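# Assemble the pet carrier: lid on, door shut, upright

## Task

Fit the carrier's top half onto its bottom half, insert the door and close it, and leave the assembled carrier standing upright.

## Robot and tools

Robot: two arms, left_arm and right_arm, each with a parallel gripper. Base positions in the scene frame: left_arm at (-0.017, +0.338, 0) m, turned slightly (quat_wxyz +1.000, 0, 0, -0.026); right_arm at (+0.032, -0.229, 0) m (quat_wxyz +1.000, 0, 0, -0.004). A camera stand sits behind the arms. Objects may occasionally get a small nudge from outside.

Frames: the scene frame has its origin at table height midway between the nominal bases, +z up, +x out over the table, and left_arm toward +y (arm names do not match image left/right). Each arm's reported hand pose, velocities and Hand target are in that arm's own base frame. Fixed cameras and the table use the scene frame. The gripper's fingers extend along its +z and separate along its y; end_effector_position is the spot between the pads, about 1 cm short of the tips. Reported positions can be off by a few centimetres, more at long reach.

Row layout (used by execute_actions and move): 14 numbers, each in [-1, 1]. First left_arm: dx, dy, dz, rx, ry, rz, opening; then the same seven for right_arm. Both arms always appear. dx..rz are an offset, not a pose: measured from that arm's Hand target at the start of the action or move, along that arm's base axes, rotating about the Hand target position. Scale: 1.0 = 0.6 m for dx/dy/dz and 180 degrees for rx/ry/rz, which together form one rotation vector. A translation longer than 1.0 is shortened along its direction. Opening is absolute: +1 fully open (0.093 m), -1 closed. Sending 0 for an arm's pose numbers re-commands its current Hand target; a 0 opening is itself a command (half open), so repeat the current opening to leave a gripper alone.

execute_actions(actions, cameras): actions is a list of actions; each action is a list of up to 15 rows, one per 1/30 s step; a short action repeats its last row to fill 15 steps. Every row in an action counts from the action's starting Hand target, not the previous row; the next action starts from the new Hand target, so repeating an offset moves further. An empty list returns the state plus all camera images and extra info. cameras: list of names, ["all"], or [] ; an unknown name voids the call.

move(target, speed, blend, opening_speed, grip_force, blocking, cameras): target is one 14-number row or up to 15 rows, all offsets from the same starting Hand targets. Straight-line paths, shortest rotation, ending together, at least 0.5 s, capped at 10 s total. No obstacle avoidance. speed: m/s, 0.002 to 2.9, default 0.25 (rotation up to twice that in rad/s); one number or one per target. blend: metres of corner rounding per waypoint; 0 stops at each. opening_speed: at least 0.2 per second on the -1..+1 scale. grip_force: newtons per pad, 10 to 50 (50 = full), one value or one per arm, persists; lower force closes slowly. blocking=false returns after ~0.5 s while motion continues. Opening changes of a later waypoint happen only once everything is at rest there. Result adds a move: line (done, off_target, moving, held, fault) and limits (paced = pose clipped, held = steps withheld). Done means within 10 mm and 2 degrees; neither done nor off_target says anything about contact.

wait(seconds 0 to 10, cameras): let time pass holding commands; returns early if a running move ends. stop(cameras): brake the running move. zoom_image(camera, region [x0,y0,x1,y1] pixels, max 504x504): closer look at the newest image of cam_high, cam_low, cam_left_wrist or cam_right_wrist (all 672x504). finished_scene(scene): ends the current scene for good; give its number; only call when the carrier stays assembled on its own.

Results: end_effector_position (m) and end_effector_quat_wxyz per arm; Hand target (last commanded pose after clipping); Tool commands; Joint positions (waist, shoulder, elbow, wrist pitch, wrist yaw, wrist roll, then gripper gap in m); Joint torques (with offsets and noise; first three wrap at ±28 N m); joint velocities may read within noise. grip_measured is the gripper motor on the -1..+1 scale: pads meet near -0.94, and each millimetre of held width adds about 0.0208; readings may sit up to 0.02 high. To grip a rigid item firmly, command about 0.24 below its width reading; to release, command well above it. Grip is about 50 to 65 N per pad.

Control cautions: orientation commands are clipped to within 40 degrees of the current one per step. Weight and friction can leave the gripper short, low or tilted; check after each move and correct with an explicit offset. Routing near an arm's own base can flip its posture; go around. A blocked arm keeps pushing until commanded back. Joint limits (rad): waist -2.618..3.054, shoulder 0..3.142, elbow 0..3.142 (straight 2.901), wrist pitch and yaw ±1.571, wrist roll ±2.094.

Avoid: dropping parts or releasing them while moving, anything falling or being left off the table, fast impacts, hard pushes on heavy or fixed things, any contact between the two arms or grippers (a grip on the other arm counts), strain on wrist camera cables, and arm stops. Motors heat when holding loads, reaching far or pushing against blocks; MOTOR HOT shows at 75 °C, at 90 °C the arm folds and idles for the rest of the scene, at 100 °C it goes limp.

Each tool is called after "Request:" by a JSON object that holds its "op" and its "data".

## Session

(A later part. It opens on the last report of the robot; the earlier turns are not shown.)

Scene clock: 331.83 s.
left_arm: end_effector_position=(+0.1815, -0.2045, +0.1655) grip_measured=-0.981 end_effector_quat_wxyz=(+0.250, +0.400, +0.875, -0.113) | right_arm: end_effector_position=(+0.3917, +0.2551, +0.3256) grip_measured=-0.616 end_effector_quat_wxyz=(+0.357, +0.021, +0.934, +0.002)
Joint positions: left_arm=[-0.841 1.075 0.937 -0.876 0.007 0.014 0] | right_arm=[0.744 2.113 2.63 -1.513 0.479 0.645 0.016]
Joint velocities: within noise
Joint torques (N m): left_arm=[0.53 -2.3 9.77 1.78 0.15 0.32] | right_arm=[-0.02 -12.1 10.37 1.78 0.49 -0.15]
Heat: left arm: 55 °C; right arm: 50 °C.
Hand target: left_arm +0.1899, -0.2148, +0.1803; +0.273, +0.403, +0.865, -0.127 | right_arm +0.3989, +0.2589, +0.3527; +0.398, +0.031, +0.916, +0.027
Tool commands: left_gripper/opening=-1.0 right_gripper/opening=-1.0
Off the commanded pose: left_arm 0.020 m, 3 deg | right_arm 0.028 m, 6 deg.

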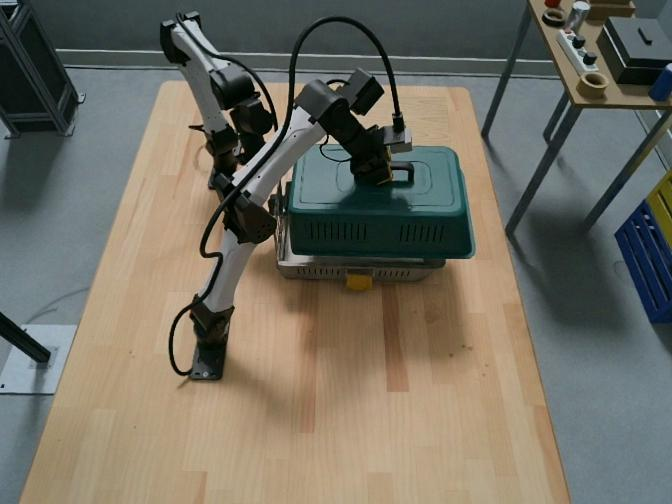

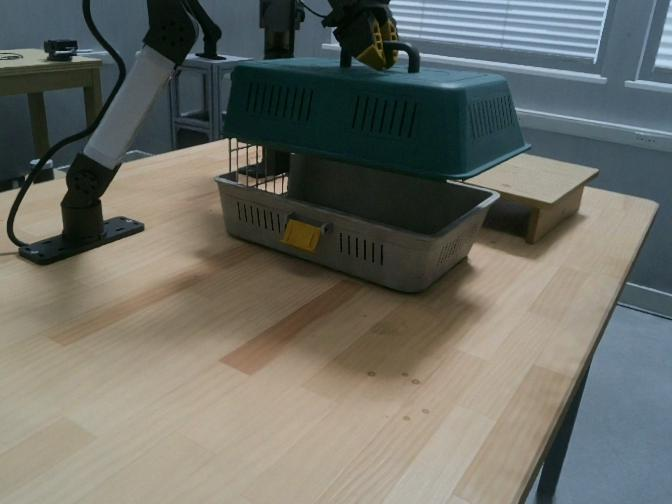

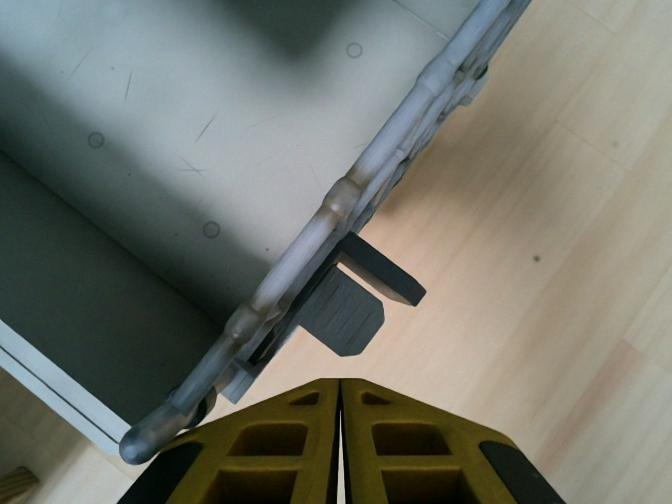

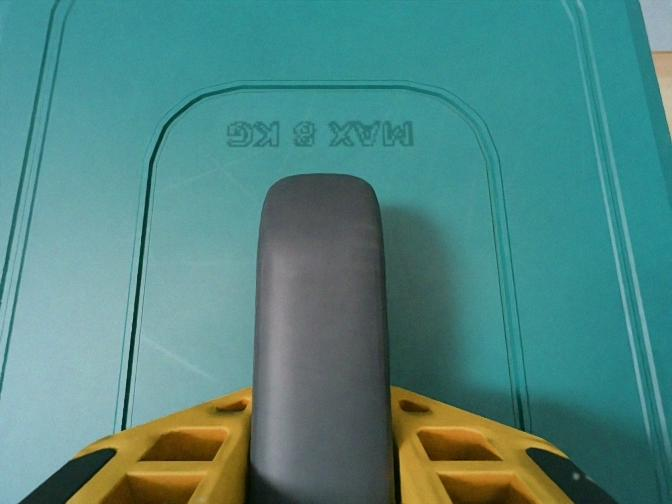

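Request:
{"op": "move", "data": {"target": [-0.06,0,0.0,0,0,0.0,-1,0,0,0,0,0,0,-1], "cameras": ["cam_left_wrist","cam_low"], "speed": 0.04}}

Request:
{"op": "zoom_image", "data": {"camera": "cam_low", "region": [190, 60, 340, 220]}}

Scene clock: 337.17 s.
left_arm: end_effector_position=(+0.1541, -0.2173, +0.1782) grip_measured=-0.981 end_effector_quat_wxyz=(+0.266, +0.410, +0.863, -0.128) | right_arm: end_effector_position=(+0.3917, +0.2551, +0.3256) grip_measured=-0.616 end_effector_quat_wxyz=(+0.357, +0.021, +0.934, +0.002)
Joint positions: left_arm=[-0.988 1.016 0.937 -0.893 -0.054 -0.083 0] | right_arm=[0.744 2.113 2.63 -1.513 0.479 0.645 0.016]
Joint torques (N m): left_arm=[-0.23 -3.84 6.42 1.54 -0.21 -0.03] | right_arm=[0.03 -12.08 10.4 1.79 0.5 -0.15]
Heat: left arm: 56 °C; right arm: 50 °C.
Hand target: left_arm +0.1539, -0.2147, +0.1804; +0.273, +0.403, +0.864, -0.127 | right_arm +0.3989, +0.2589, +0.3527; +0.398, +0.031, +0.916, +0.027
Off the commanded pose: left_arm 0.003 m, 1 deg | right_arm 0.028 m, 6 deg.
move: off_target (right_arm)
Images, in order (width x height): cam_low 672x504, cam_left_wrist 672x504.

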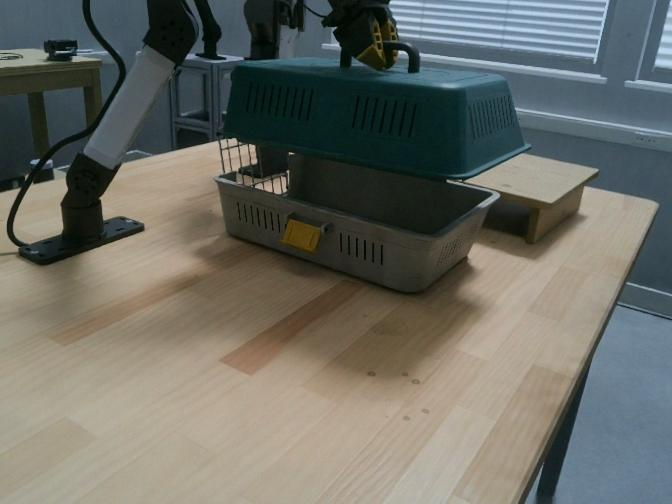

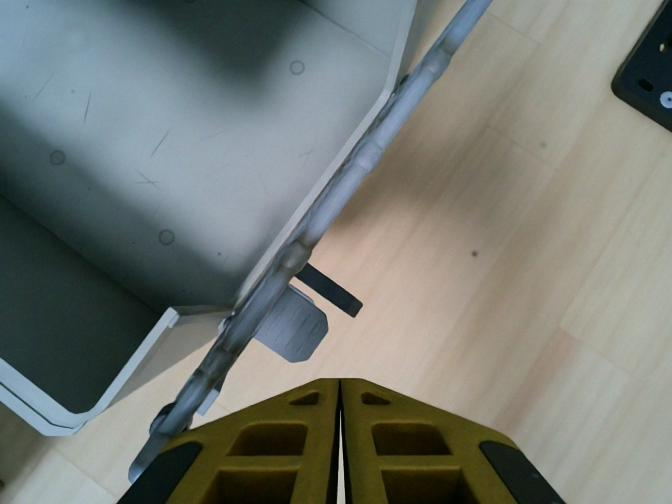

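Scaled by 3.150 from the camera's 672x504 image, which has a finer 960x720 frame.

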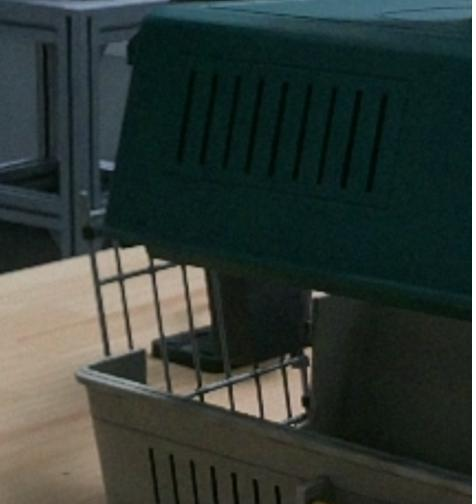

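Request:
{"op": "move", "data": {"target": [0,0,0,0,0,0.0,-1,0.035,-0.06,0.035,0,0,0,-1], "cameras": [], "speed": 0.1}}

Request:
{"op": "move", "data": {"target": [0.085,0,0.0,0,0,0.0,-1,0,0,0,0,0,0,-1], "cameras": ["cam_left_wrist","cam_low","cam_high"], "speed": 0.05}}

Request:
{"op": "zoom_image", "data": {"camera": "cam_low", "region": [190, 60, 340, 220]}}

Request:
{"op": "zoom_image", "data": {"camera": "cam_high", "region": [240, 160, 320, 290]}}

Scene clock: 344.27 s.
left_arm: end_effector_position=(+0.1541, -0.2173, +0.1783) grip_measured=-0.981 end_effector_quat_wxyz=(+0.267, +0.410, +0.863, -0.128) | right_arm: end_effector_position=(+0.4143, +0.2203, +0.3476) grip_measured=-0.616 end_effector_quat_wxyz=(+0.369, +0.022, +0.929, +0.012)
Joint positions: left_arm=[-0.988 1.015 0.937 -0.893 -0.055 -0.084 0] | right_arm=[0.633 2.167 2.824 -1.575 0.413 0.538 0.016]
Joint torques (N m): left_arm=[-0.35 -3.75 6.39 1.54 -0.13 0.04] | right_arm=[0.01 -12.01 9.48 1.9 0.39 -0.15]
Heat: left arm: 55 °C; right arm: 51 °C.
Hand target: left_arm +0.1538, -0.2148, +0.1804; +0.273, +0.403, +0.864, -0.127 | right_arm +0.4199, +0.2229, +0.3737; +0.398, +0.031, +0.916, +0.027
Off the commanded pose: left_arm 0.003 m, 1 deg | right_arm 0.027 m, 4 deg.
elbow stopped short (right arm): the move would have taken joint 3 (elbow) straighter than the controller allows.
joint read past its limit (right arm) — joint 4 (wrist pitch), lower limit.
move: off_target (right_arm)
No camera images: "cameras" was empty.

Scene clock: 345.83 s.
left_arm: end_effector_position=(+0.1931, -0.2034, +0.1643) grip_measured=-0.981 end_effector_quat_wxyz=(+0.244, +0.400, +0.876, -0.114) | right_arm: end_effector_position=(+0.4143, +0.2203, +0.3476) grip_measured=-0.616 end_effector_quat_wxyz=(+0.369, +0.021, +0.929, +0.011)
Joint positions: left_arm=[-0.787 1.115 0.958 -0.871 0.04 0.057 0] | right_arm=[0.633 2.167 2.824 -1.575 0.413 0.538 0.016]
Joint torques (N m): left_arm=[0.76 -2.4 9.73 1.79 0.13 0.34] | right_arm=[0.01 -12.01 9.48 1.9 0.39 -0.15]
Heat: left arm: 55 °C; right arm: 51 °C.
Hand target: left_arm +0.2048, -0.2148, +0.1804; +0.273, +0.403, +0.864, -0.127 | right_arm +0.4199, +0.2229, +0.3737; +0.398, +0.031, +0.916, +0.027
Off the commanded pose: left_arm 0.023 m, 4 deg | right_arm 0.027 m, 4 deg.
elbow stopped short (right arm): the move would have taken joint 3 (elbow) straighter than the controller allows.
joint read past its limit (right arm) — joint 4 (wrist pitch), lower limit.
move: off_target (left_arm, right_arm)
Images, in order (width x height): cam_high 672x504, cam_low 672x504, cam_left_wrist 672x504.

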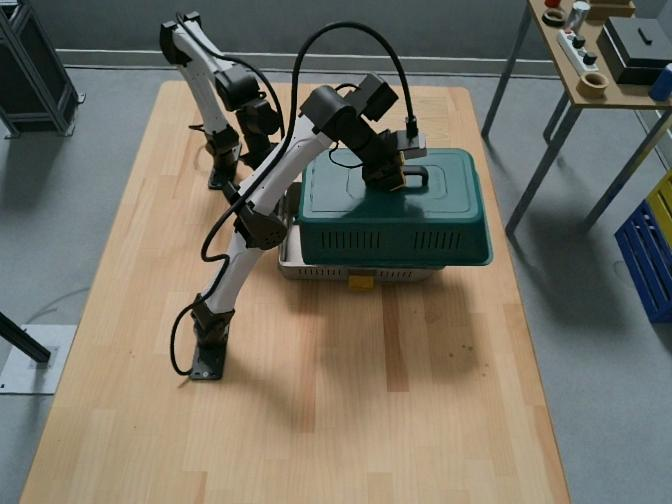

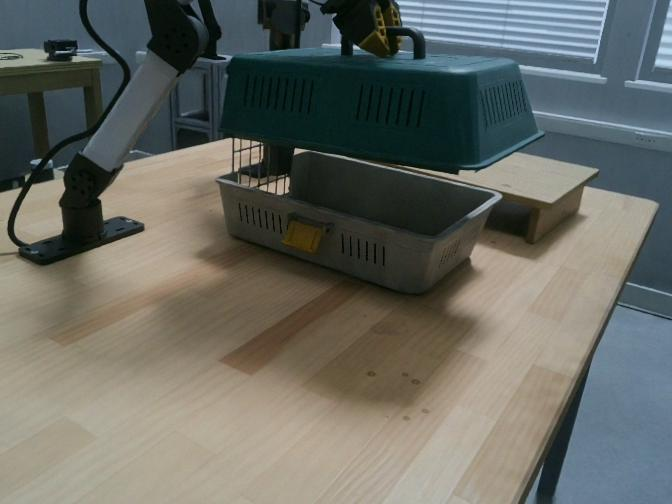

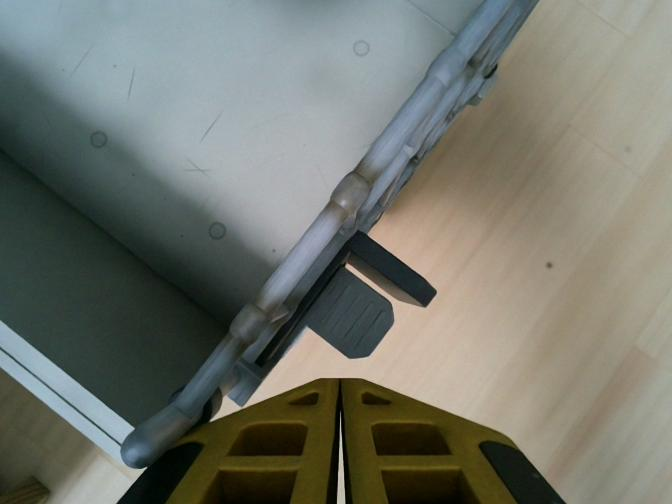

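Scaled by 3.150 from the camera's 672x504 image, which has a finer 960x720 frame.

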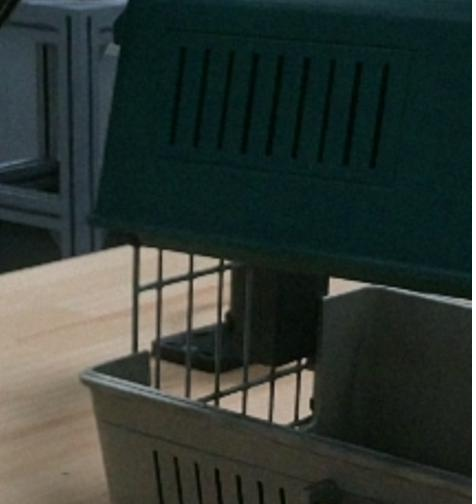

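Scaled by 3.877 from the camera's 672x504 image, which has a finer 960x720 frame.

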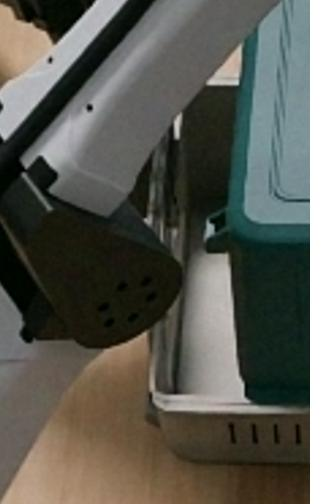

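Request:
{"op": "move", "data": {"target": [-0.085,0,0.0,0,0,0.0,-1,0,0,0,0,0,0,-1], "cameras": ["cam_left_wrist","cam_low","cam_high"], "speed": 0.03}}

Request:
{"op": "zoom_image", "data": {"camera": "cam_low", "region": [190, 60, 340, 220]}}

Request:
{"op": "zoom_image", "data": {"camera": "cam_high", "region": [240, 160, 320, 290]}}

Scene clock: 350.83 s.
left_arm: end_effector_position=(+0.1546, -0.2175, +0.1790) grip_measured=-0.981 end_effector_quat_wxyz=(+0.267, +0.410, +0.863, -0.128) | right_arm: end_effector_position=(+0.4143, +0.2203, +0.3476) grip_measured=-0.616 end_effector_quat_wxyz=(+0.369, +0.021, +0.929, +0.011)
Joint positions: left_arm=[-0.987 1.017 0.939 -0.893 -0.054 -0.083 0] | right_arm=[0.633 2.167 2.824 -1.575 0.413 0.538 0.016]
Joint torques (N m): left_arm=[-0.36 -3.92 6.09 1.52 -0.18 -0.01] | right_arm=[0.02 -12.01 9.5 1.9 0.38 -0.16]
Heat: left arm: 56 °C; right arm: 51 °C.
Hand target: left_arm +0.1539, -0.2148, +0.1803; +0.273, +0.403, +0.864, -0.127 | right_arm +0.4199, +0.2229, +0.3737; +0.398, +0.031, +0.916, +0.027
Off the commanded pose: left_arm 0.003 m, 1 deg | right_arm 0.027 m, 4 deg.
elbow stopped short (right arm): the move would have taken joint 3 (elbow) straighter than the controller allows.
joint read past its limit (right arm) — joint 4 (wrist pitch), lower limit.
move: off_target (right_arm)
Images, in order (width x height): cam_high 672x504, cam_low 672x504, cam_left_wrist 672x504.

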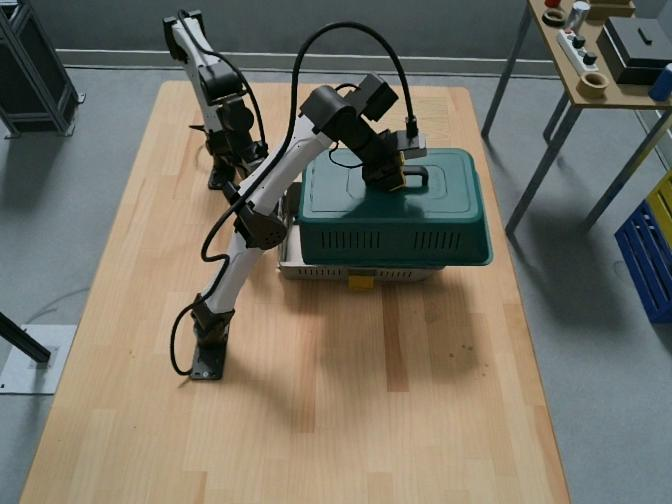

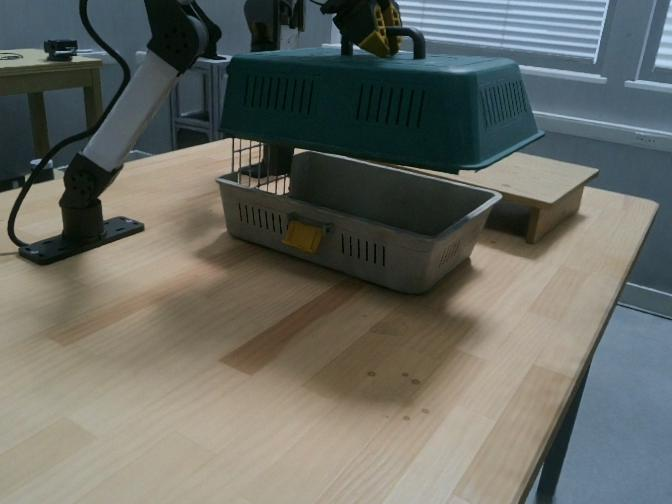

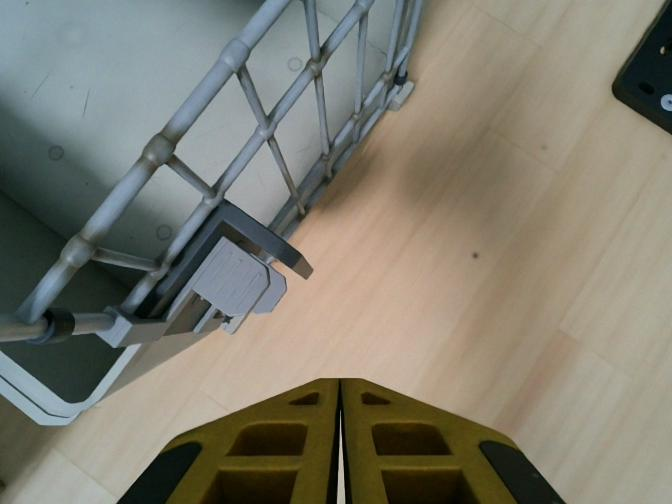

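Scaled by 3.150 from the camera's 672x504 image, which has a finer 960x720 frame.

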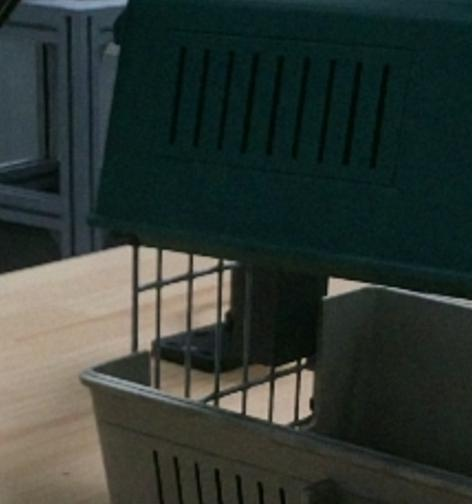

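Scaled by 3.877 from the camera's 672x504 image, which has a finer 960x720 frame.

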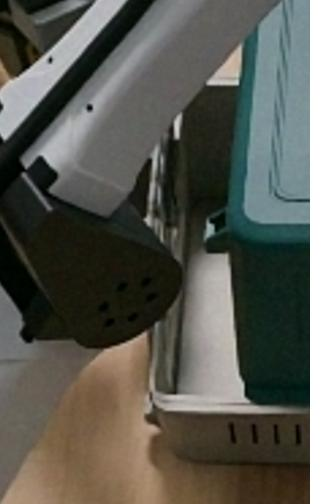

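Request:
{"op": "move", "data": {"target": [[-0.06,0.06,0.05,0,0,0.0,-1,0,0,0,0,0,0,-1],[-0.01,0.225,0.3,0,0,0.0,-1,0,0,0,0,0,0,-1]], "cameras": ["cam_left_wrist","cam_high"], "speed": 0.15, "blend": [0.02,0]}}

Request:
{"op": "zoom_image", "data": {"camera": "cam_left_wrist", "region": [350, 0, 670, 280]}}

Scene clock: 358.17 s.
left_arm: end_effector_position=(+0.1502, -0.0792, +0.3541) grip_measured=-0.981 end_effector_quat_wxyz=(+0.363, +0.359, +0.856, -0.079) | right_arm: end_effector_position=(+0.4143, +0.2203, +0.3476) grip_measured=-0.616 end_effector_quat_wxyz=(+0.369, +0.021, +0.929, +0.011)
Joint positions: left_arm=[-0.225 0.931 1.648 -1.566 0.262 0.47 0] | right_arm=[0.633 2.167 2.824 -1.575 0.413 0.538 0.016]
Joint torques (N m): left_arm=[0.55 0.69 6.08 1.68 0.32 0.35] | right_arm=[-0.01 -12.01 9.44 1.89 0.38 -0.14]
Heat: left arm: 56 °C; right arm: 52 °C.
Hand target: left_arm +0.1480, -0.0798, +0.3603; +0.273, +0.403, +0.864, -0.127 | right_arm +0.4199, +0.2229, +0.3737; +0.398, +0.031, +0.916, +0.027
Off the commanded pose: left_arm 0.007 m, 13 deg | right_arm 0.027 m, 4 deg.
elbow stopped short (right arm): the move would have taken joint 3 (elbow) straighter than the controller allows.
joint read past its limit (right arm) — joint 4 (wrist pitch), lower limit.
joint sent to its limit (left arm) — joint 4 (wrist pitch), lower limit. The joint targets are off in orientation, not in position.
move: off_target (left_arm, right_arm)
Images, in order (width x height): cam_high 672x504, cam_left_wrist 672x504.

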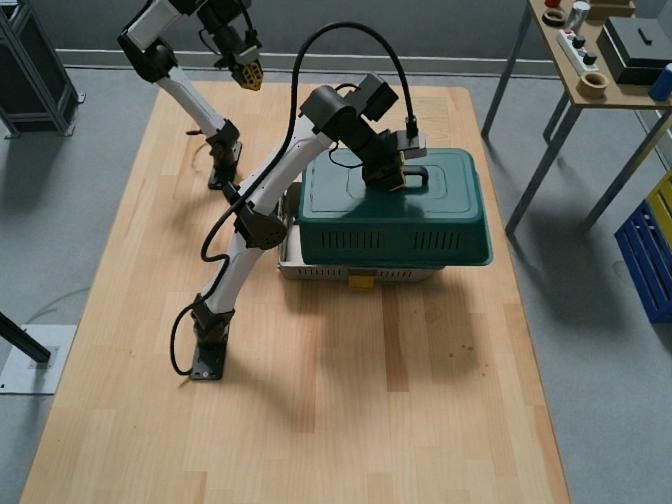

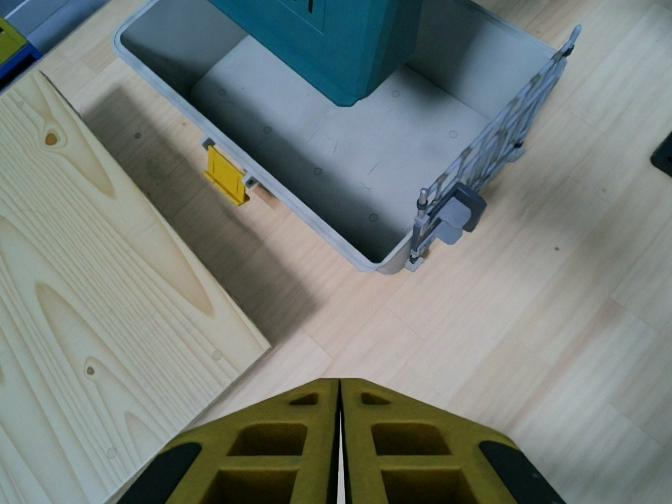

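Scaled by 1.575 from the camera's 672x504 image, which has a finer 960x720 frame.

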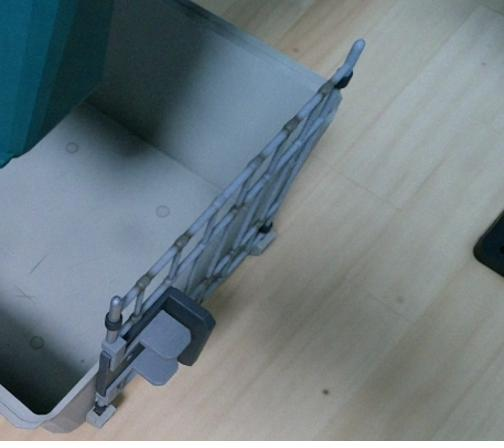

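Request:
{"op": "move", "data": {"target": [0,0,0,0,0,0.0,-1,-0.065,0.12,-0.073,0,0,0,-1], "cameras": ["cam_left_wrist","cam_high","cam_low"], "speed": 0.1}}

Request:
{"op": "zoom_image", "data": {"camera": "cam_left_wrist", "region": [350, 0, 670, 280]}}

Scene clock: 373.50 s.
left_arm: end_effector_position=(+0.1501, -0.0792, +0.3540) grip_measured=-0.981 end_effector_quat_wxyz=(+0.363, +0.360, +0.856, -0.079) | right_arm: end_effector_position=(+0.3767, +0.2994, +0.2916) grip_measured=-0.616 end_effector_quat_wxyz=(+0.347, +0.007, +0.938, -0.005)
Joint positions: left_arm=[-0.225 0.931 1.648 -1.566 0.262 0.471 0] | right_arm=[0.846 2.144 2.535 -1.454 0.52 0.723 0.016]
Joint torques (N m): left_arm=[0.47 0.59 6.02 1.63 0.32 0.3] | right_arm=[-0.28 -17.83 6.52 1.76 0.73 0.02]
Heat: left arm: 56 °C; right arm: 53 °C.
Hand target: left_arm +0.1479, -0.0798, +0.3603; +0.273, +0.403, +0.865, -0.127 | right_arm +0.3809, +0.2950, +0.3300; +0.398, +0.031, +0.916, +0.027
Off the commanded pose: left_arm 0.007 m, 13 deg | right_arm 0.039 m, 8 deg.
joint sent to its limit (left arm) — joint 4 (wrist pitch), lower limit. The joint targets are off in orientation, not in position.
move: off_target (left_arm, right_arm)
Images, in order (width x height): cam_high 672x504, cam_low 672x504, cam_left_wrist 672x504.

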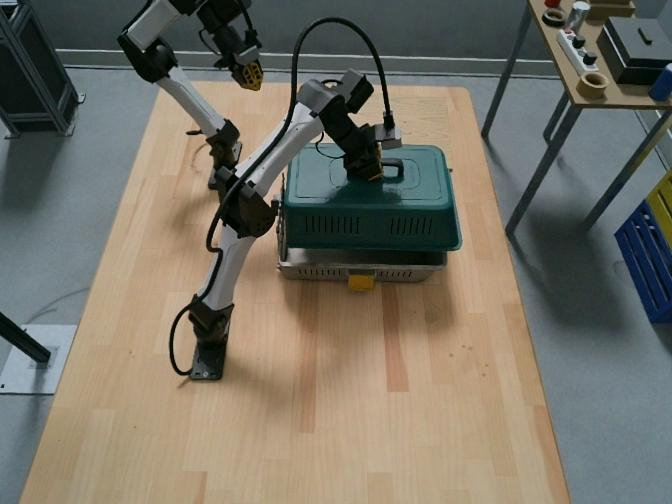

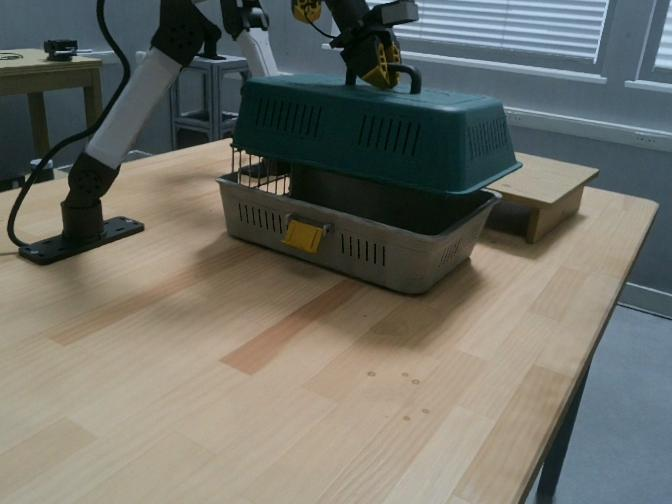

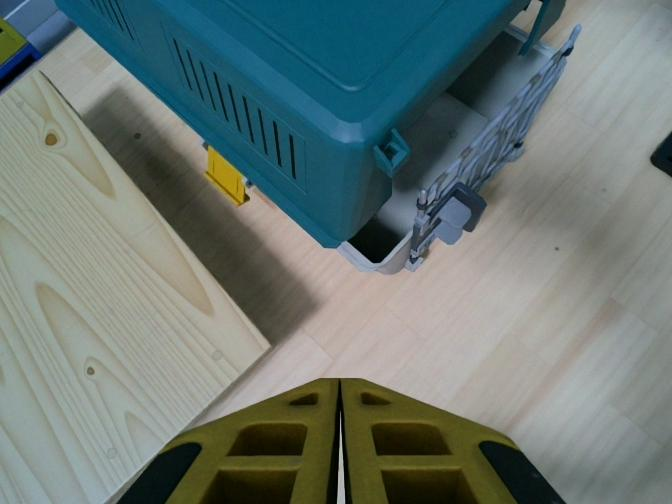

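Scaled by 1.575 from the camera's 672x504 image, which has a finer 960x720 frame.

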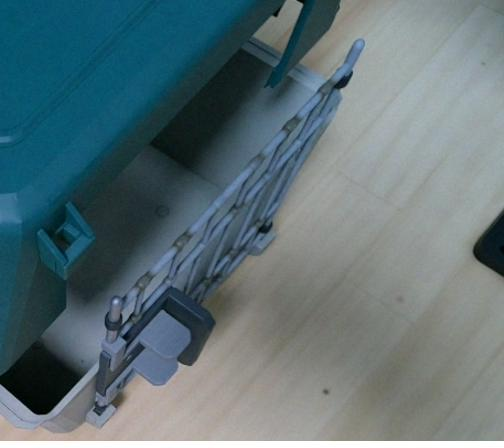

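Request:
{"op": "move", "data": {"target": [0,0,0,0,0,0.0,-1,-0.03,-0.017,-0.033,0,0,0.003,-1], "cameras": ["cam_left_wrist","cam_high","cam_low"], "speed": 0.06}}

Request:
{"op": "zoom_image", "data": {"camera": "cam_left_wrist", "region": [350, 0, 670, 280]}}

Request:
{"op": "zoom_image", "data": {"camera": "cam_left_wrist", "region": [370, 130, 470, 230]}}

Request:
{"op": "zoom_image", "data": {"camera": "cam_left_wrist", "region": [510, 0, 610, 100]}}

Scene clock: 380.37 s.
left_arm: end_effector_position=(+0.1501, -0.0792, +0.3540) grip_measured=-0.981 end_effector_quat_wxyz=(+0.363, +0.360, +0.856, -0.079) | right_arm: end_effector_position=(+0.3591, +0.2859, +0.2742) grip_measured=-0.616 end_effector_quat_wxyz=(+0.348, +0.007, +0.937, -0.002)
Joint positions: left_arm=[-0.225 0.931 1.648 -1.566 0.262 0.471 0] | right_arm=[0.857 1.943 2.141 -1.262 0.523 0.733 0.016]
Joint torques (N m): left_arm=[0.44 0.65 5.97 1.67 0.32 0.3] | right_arm=[0.25 -16.29 7.21 1.77 0.73 -0.02]
Heat: left arm: 55 °C; right arm: 56 °C.
Hand target: left_arm +0.1479, -0.0798, +0.3603; +0.273, +0.403, +0.865, -0.127 | right_arm +0.3629, +0.2848, +0.3102; +0.398, +0.027, +0.917, +0.029
Off the commanded pose: left_arm 0.007 m, 13 deg | right_arm 0.036 m, 8 deg.
joint sent to its limit (left arm) — joint 4 (wrist pitch), lower limit. The joint targets are off in orientation, not in position.
move: off_target (left_arm, right_arm)
Images, in order (width x height): cam_high 672x504, cam_low 672x504, cam_left_wrist 672x504.

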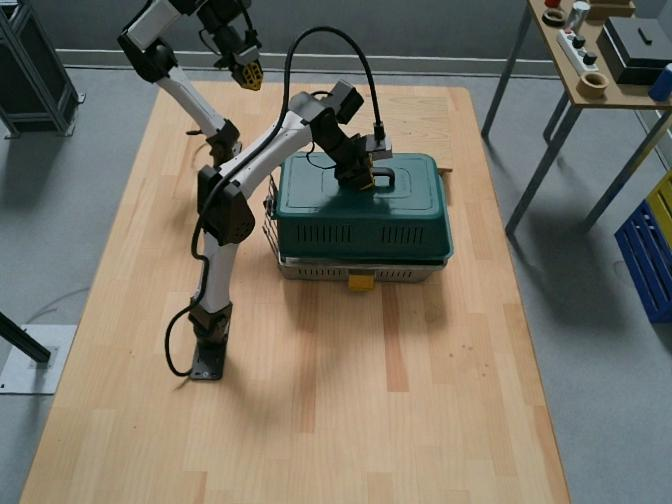

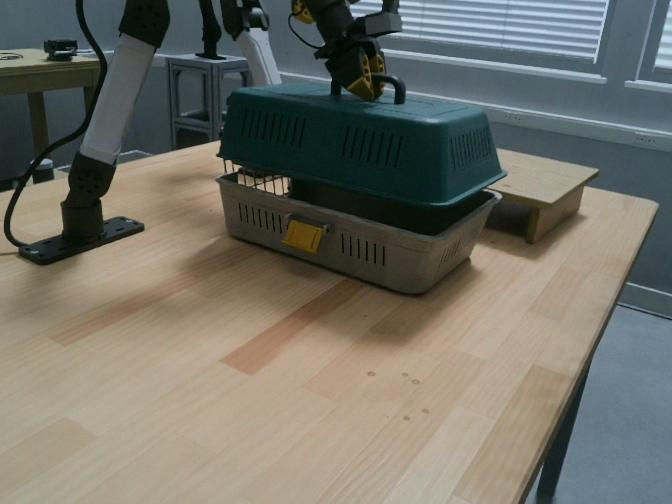

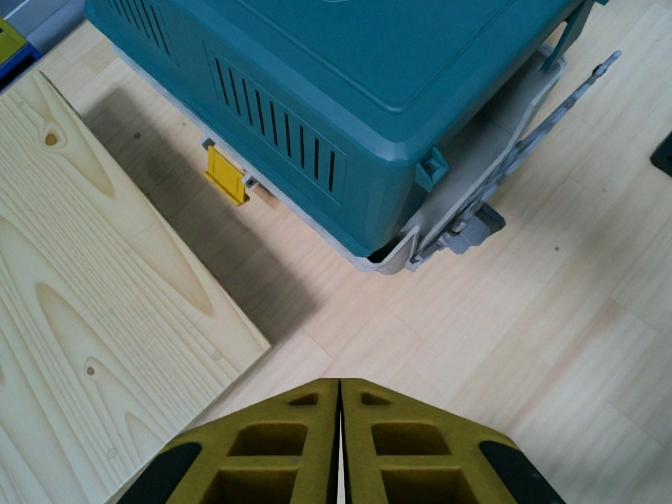

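Scaled by 1.575 from the camera's 672x504 image, which has a finer 960x720 frame.

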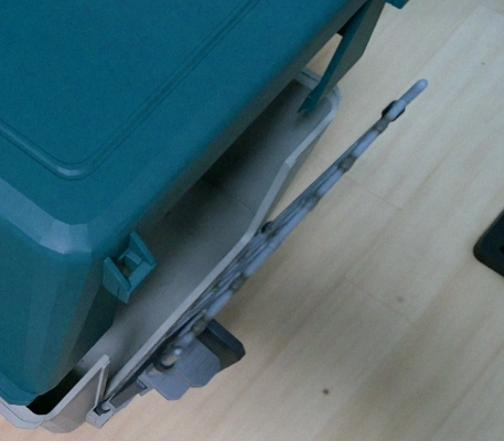

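Scaled by 5.040 from the camera's 672x504 image, which has a finer 960x720 frame.

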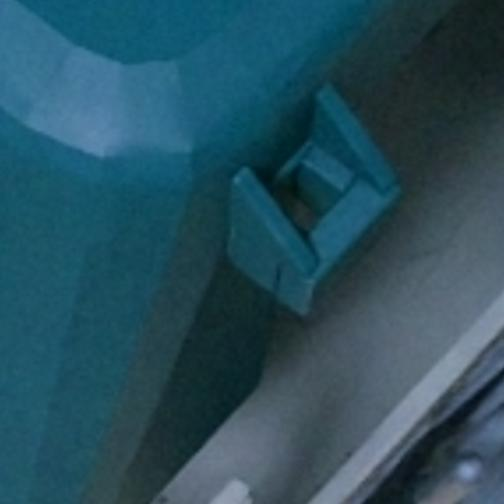

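Scaled by 5.040 from the camera's 672x504 image, which has a finer 960x720 frame.

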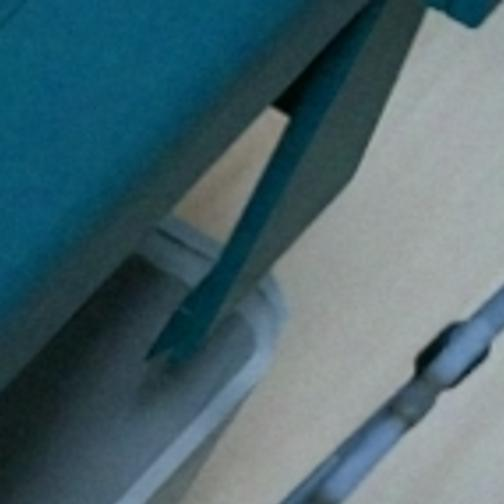

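Request:
{"op": "move", "data": {"target": [0,0,0,0,0,0.0,-1,0.0,0.0,0.05,0,0,0.0,-1], "cameras": ["cam_left_wrist"], "speed": 0.06}}

Request:
{"op": "zoom_image", "data": {"camera": "cam_left_wrist", "region": [350, 0, 670, 280]}}

Scene clock: 393.00 s.
left_arm: end_effector_position=(+0.1501, -0.0792, +0.3540) grip_measured=-0.981 end_effector_quat_wxyz=(+0.363, +0.360, +0.856, -0.079) | right_arm: end_effector_position=(+0.3573, +0.2823, +0.3119) grip_measured=-0.616 end_effector_quat_wxyz=(+0.359, +0.011, +0.933, +0.005)
Joint positions: left_arm=[-0.225 0.931 1.648 -1.566 0.262 0.471 0] | right_arm=[0.857 2.004 2.388 -1.42 0.53 0.733 0.016]
Joint torques (N m): left_arm=[0.46 0.54 6.13 1.66 0.32 0.33] | right_arm=[0.24 -12 10.86 1.58 0.67 -0.05]
Heat: left arm: 55 °C; right arm: 59 °C.
Hand target: left_arm +0.1479, -0.0798, +0.3603; +0.273, +0.403, +0.865, -0.127 | right_arm +0.3629, +0.2847, +0.3402; +0.398, +0.027, +0.917, +0.029
Off the commanded pose: left_arm 0.007 m, 13 deg | right_arm 0.029 m, 6 deg.
joint sent to its limit (left arm) — joint 4 (wrist pitch), lower limit. The joint targets are off in orientation, not in position.
move: off_target (left_arm, right_arm)
Images, in order (width x height): cam_left_wrist 672x504.

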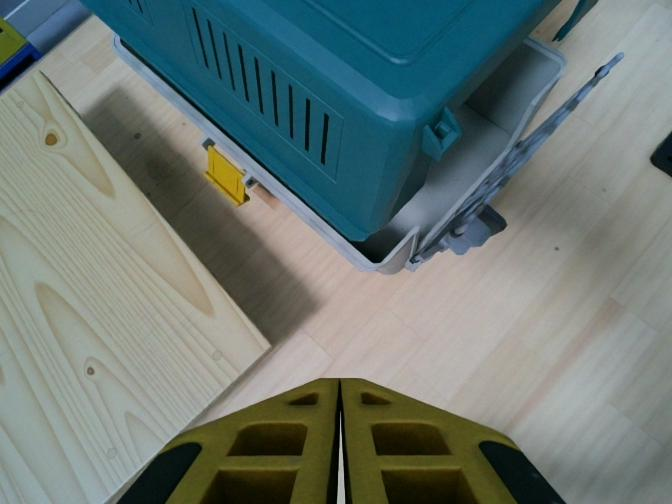

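Scaled by 1.575 from the camera's 672x504 image, which has a finer 960x720 frame.

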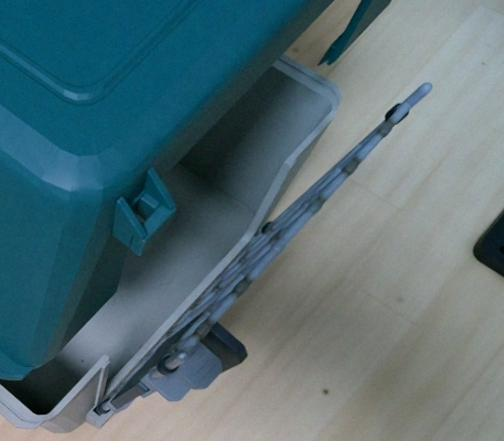

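Request:
{"op": "move", "data": {"target": [[-0.075,-0.17,-0.16,0,0,0,-1,0,0,0,0,0,0,-1],[-0.05,-0.24,-0.308,0,0,0,-1,0,0,0,0,0,0,-1],[0.0,-0.24,-0.308,0,0,0,-1,0,0,0,0,0,0,-1]], "cameras": ["cam_left_wrist","cam_high"], "speed": [0.15,0.12,0.05], "blend": [0.02,0.01,0]}}

Scene clock: 399.17 s.
left_arm: end_effector_position=(+0.1445, -0.2169, +0.1708) grip_measured=-0.981 end_effector_quat_wxyz=(+0.264, +0.399, +0.870, -0.117) | right_arm: end_effector_position=(+0.3572, +0.2823, +0.3118) grip_measured=-0.616 end_effector_quat_wxyz=(+0.359, +0.011, +0.933, +0.005)
Joint positions: left_arm=[-1.057 1.007 0.913 -0.9 -0.115 -0.164 0] | right_arm=[0.857 2.004 2.388 -1.421 0.53 0.733 0.016]
Joint torques (N m): left_arm=[0.53 -1.57 7.53 1.8 0.06 0.3] | right_arm=[0.25 -12.01 10.82 1.58 0.68 -0.05]
Heat: left arm: 55 °C; right arm: 57 °C.
Hand target: left_arm +0.1479, -0.2237, +0.1755; +0.273, +0.403, +0.864, -0.127 | right_arm +0.3629, +0.2847, +0.3402; +0.398, +0.027, +0.917, +0.029
Off the commanded pose: left_arm 0.009 m, 2 deg | right_arm 0.029 m, 6 deg.
move: off_target (right_arm)
Images, in order (width x height): cam_high 672x504, cam_left_wrist 672x504.

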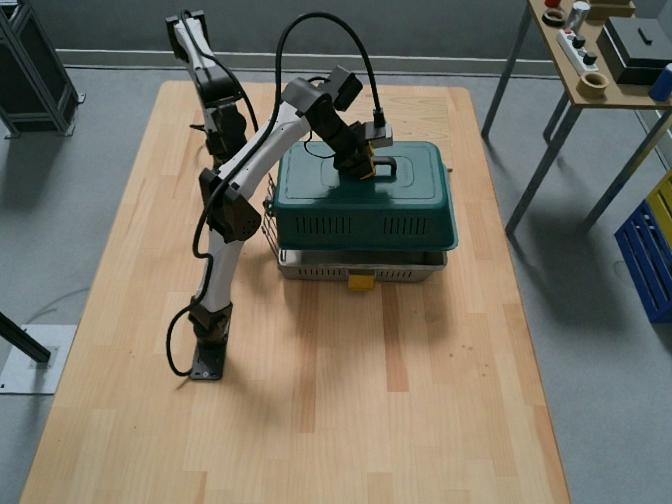

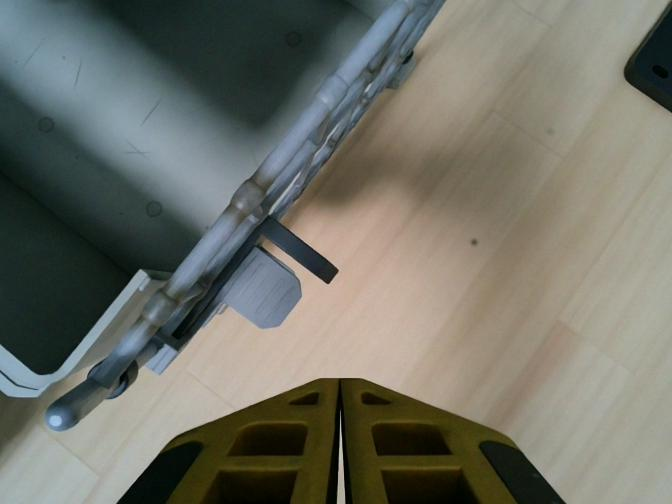

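Request:
{"op": "move", "data": {"target": [0.075,0,0,0,0,0,-1,0,0,0,0,0,0,-1], "cameras": ["cam_left_wrist","cam_high","cam_low"], "speed": 0.04}}

Request:
{"op": "zoom_image", "data": {"camera": "cam_low", "region": [190, 60, 340, 220]}}

Request:
{"op": "zoom_image", "data": {"camera": "cam_high", "region": [240, 160, 320, 290]}}

Scene clock: 403.83 s.
left_arm: end_effector_position=(+0.1794, -0.2123, +0.1585) grip_measured=-0.981 end_effector_quat_wxyz=(+0.242, +0.407, +0.873, -0.115) | right_arm: end_effector_position=(+0.3597, +0.2793, +0.3139) grip_measured=-0.616 end_effector_quat_wxyz=(+0.367, +0.015, +0.930, -0.003)
Joint positions: left_arm=[-0.865 1.104 0.931 -0.856 0.007 0.005 0] | right_arm=[0.856 2.004 2.388 -1.418 0.554 0.733 0.016]
Joint torques (N m): left_arm=[0.98 -2.33 10.06 1.85 -0.01 0.29] | right_arm=[0.32 -11.86 11.06 1.56 0.44 -0.06]
Heat: left arm: 56 °C; right arm: 57 °C.
Hand target: left_arm +0.1930, -0.2238, +0.1756; +0.273, +0.403, +0.864, -0.127 | right_arm +0.3629, +0.2848, +0.3402; +0.398, +0.027, +0.917, +0.029
Off the commanded pose: left_arm 0.025 m, 4 deg | right_arm 0.027 m, 5 deg.
move: off_target (left_arm, right_arm)
Images, in order (width x height): cam_high 672x504, cam_low 672x504, cam_left_wrist 672x504.

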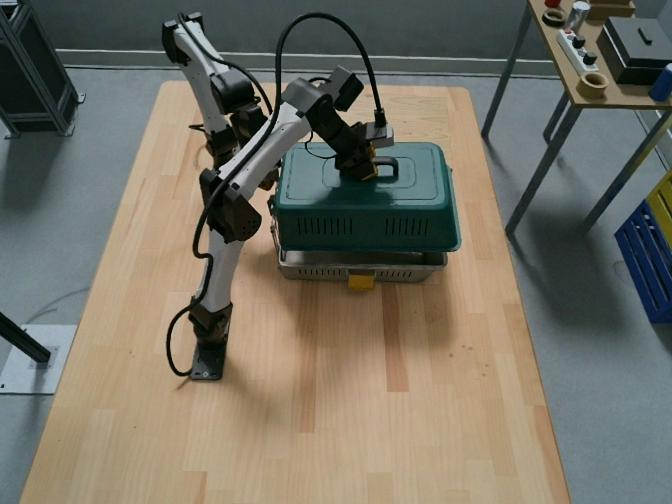

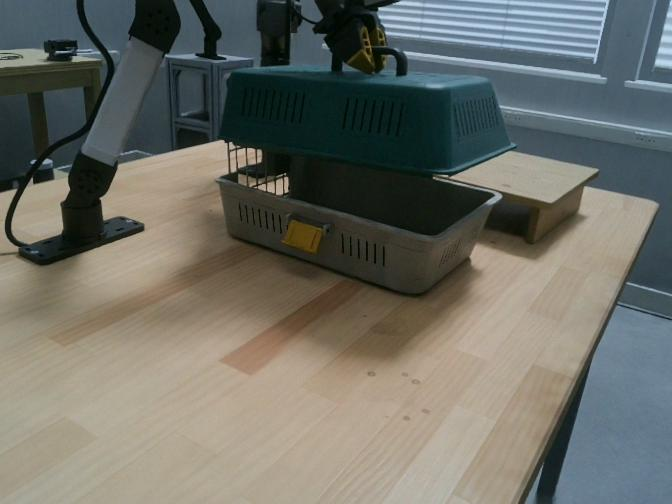

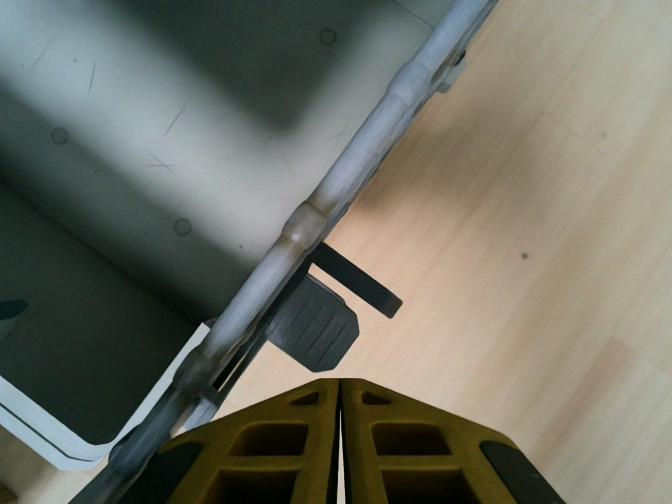

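Scaled by 3.150 from the camera's 672x504 image, which has a finer 960x720 frame.

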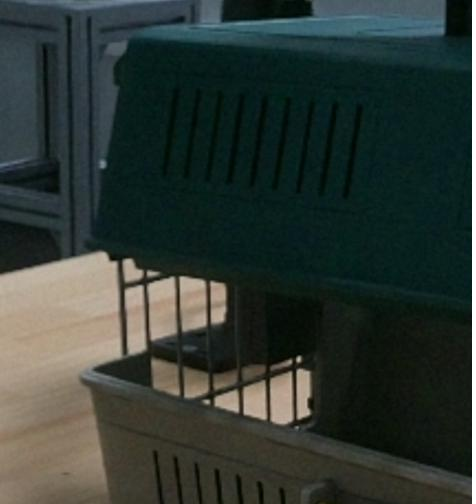

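Scaled by 3.877 from the camera's 672x504 image, which has a finer 960x720 frame.

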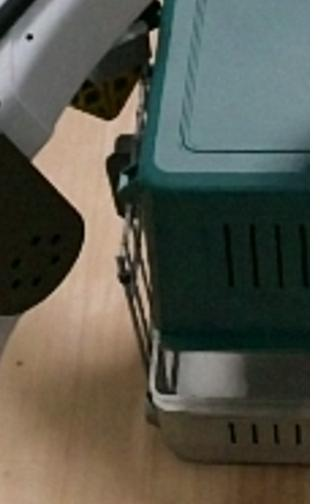

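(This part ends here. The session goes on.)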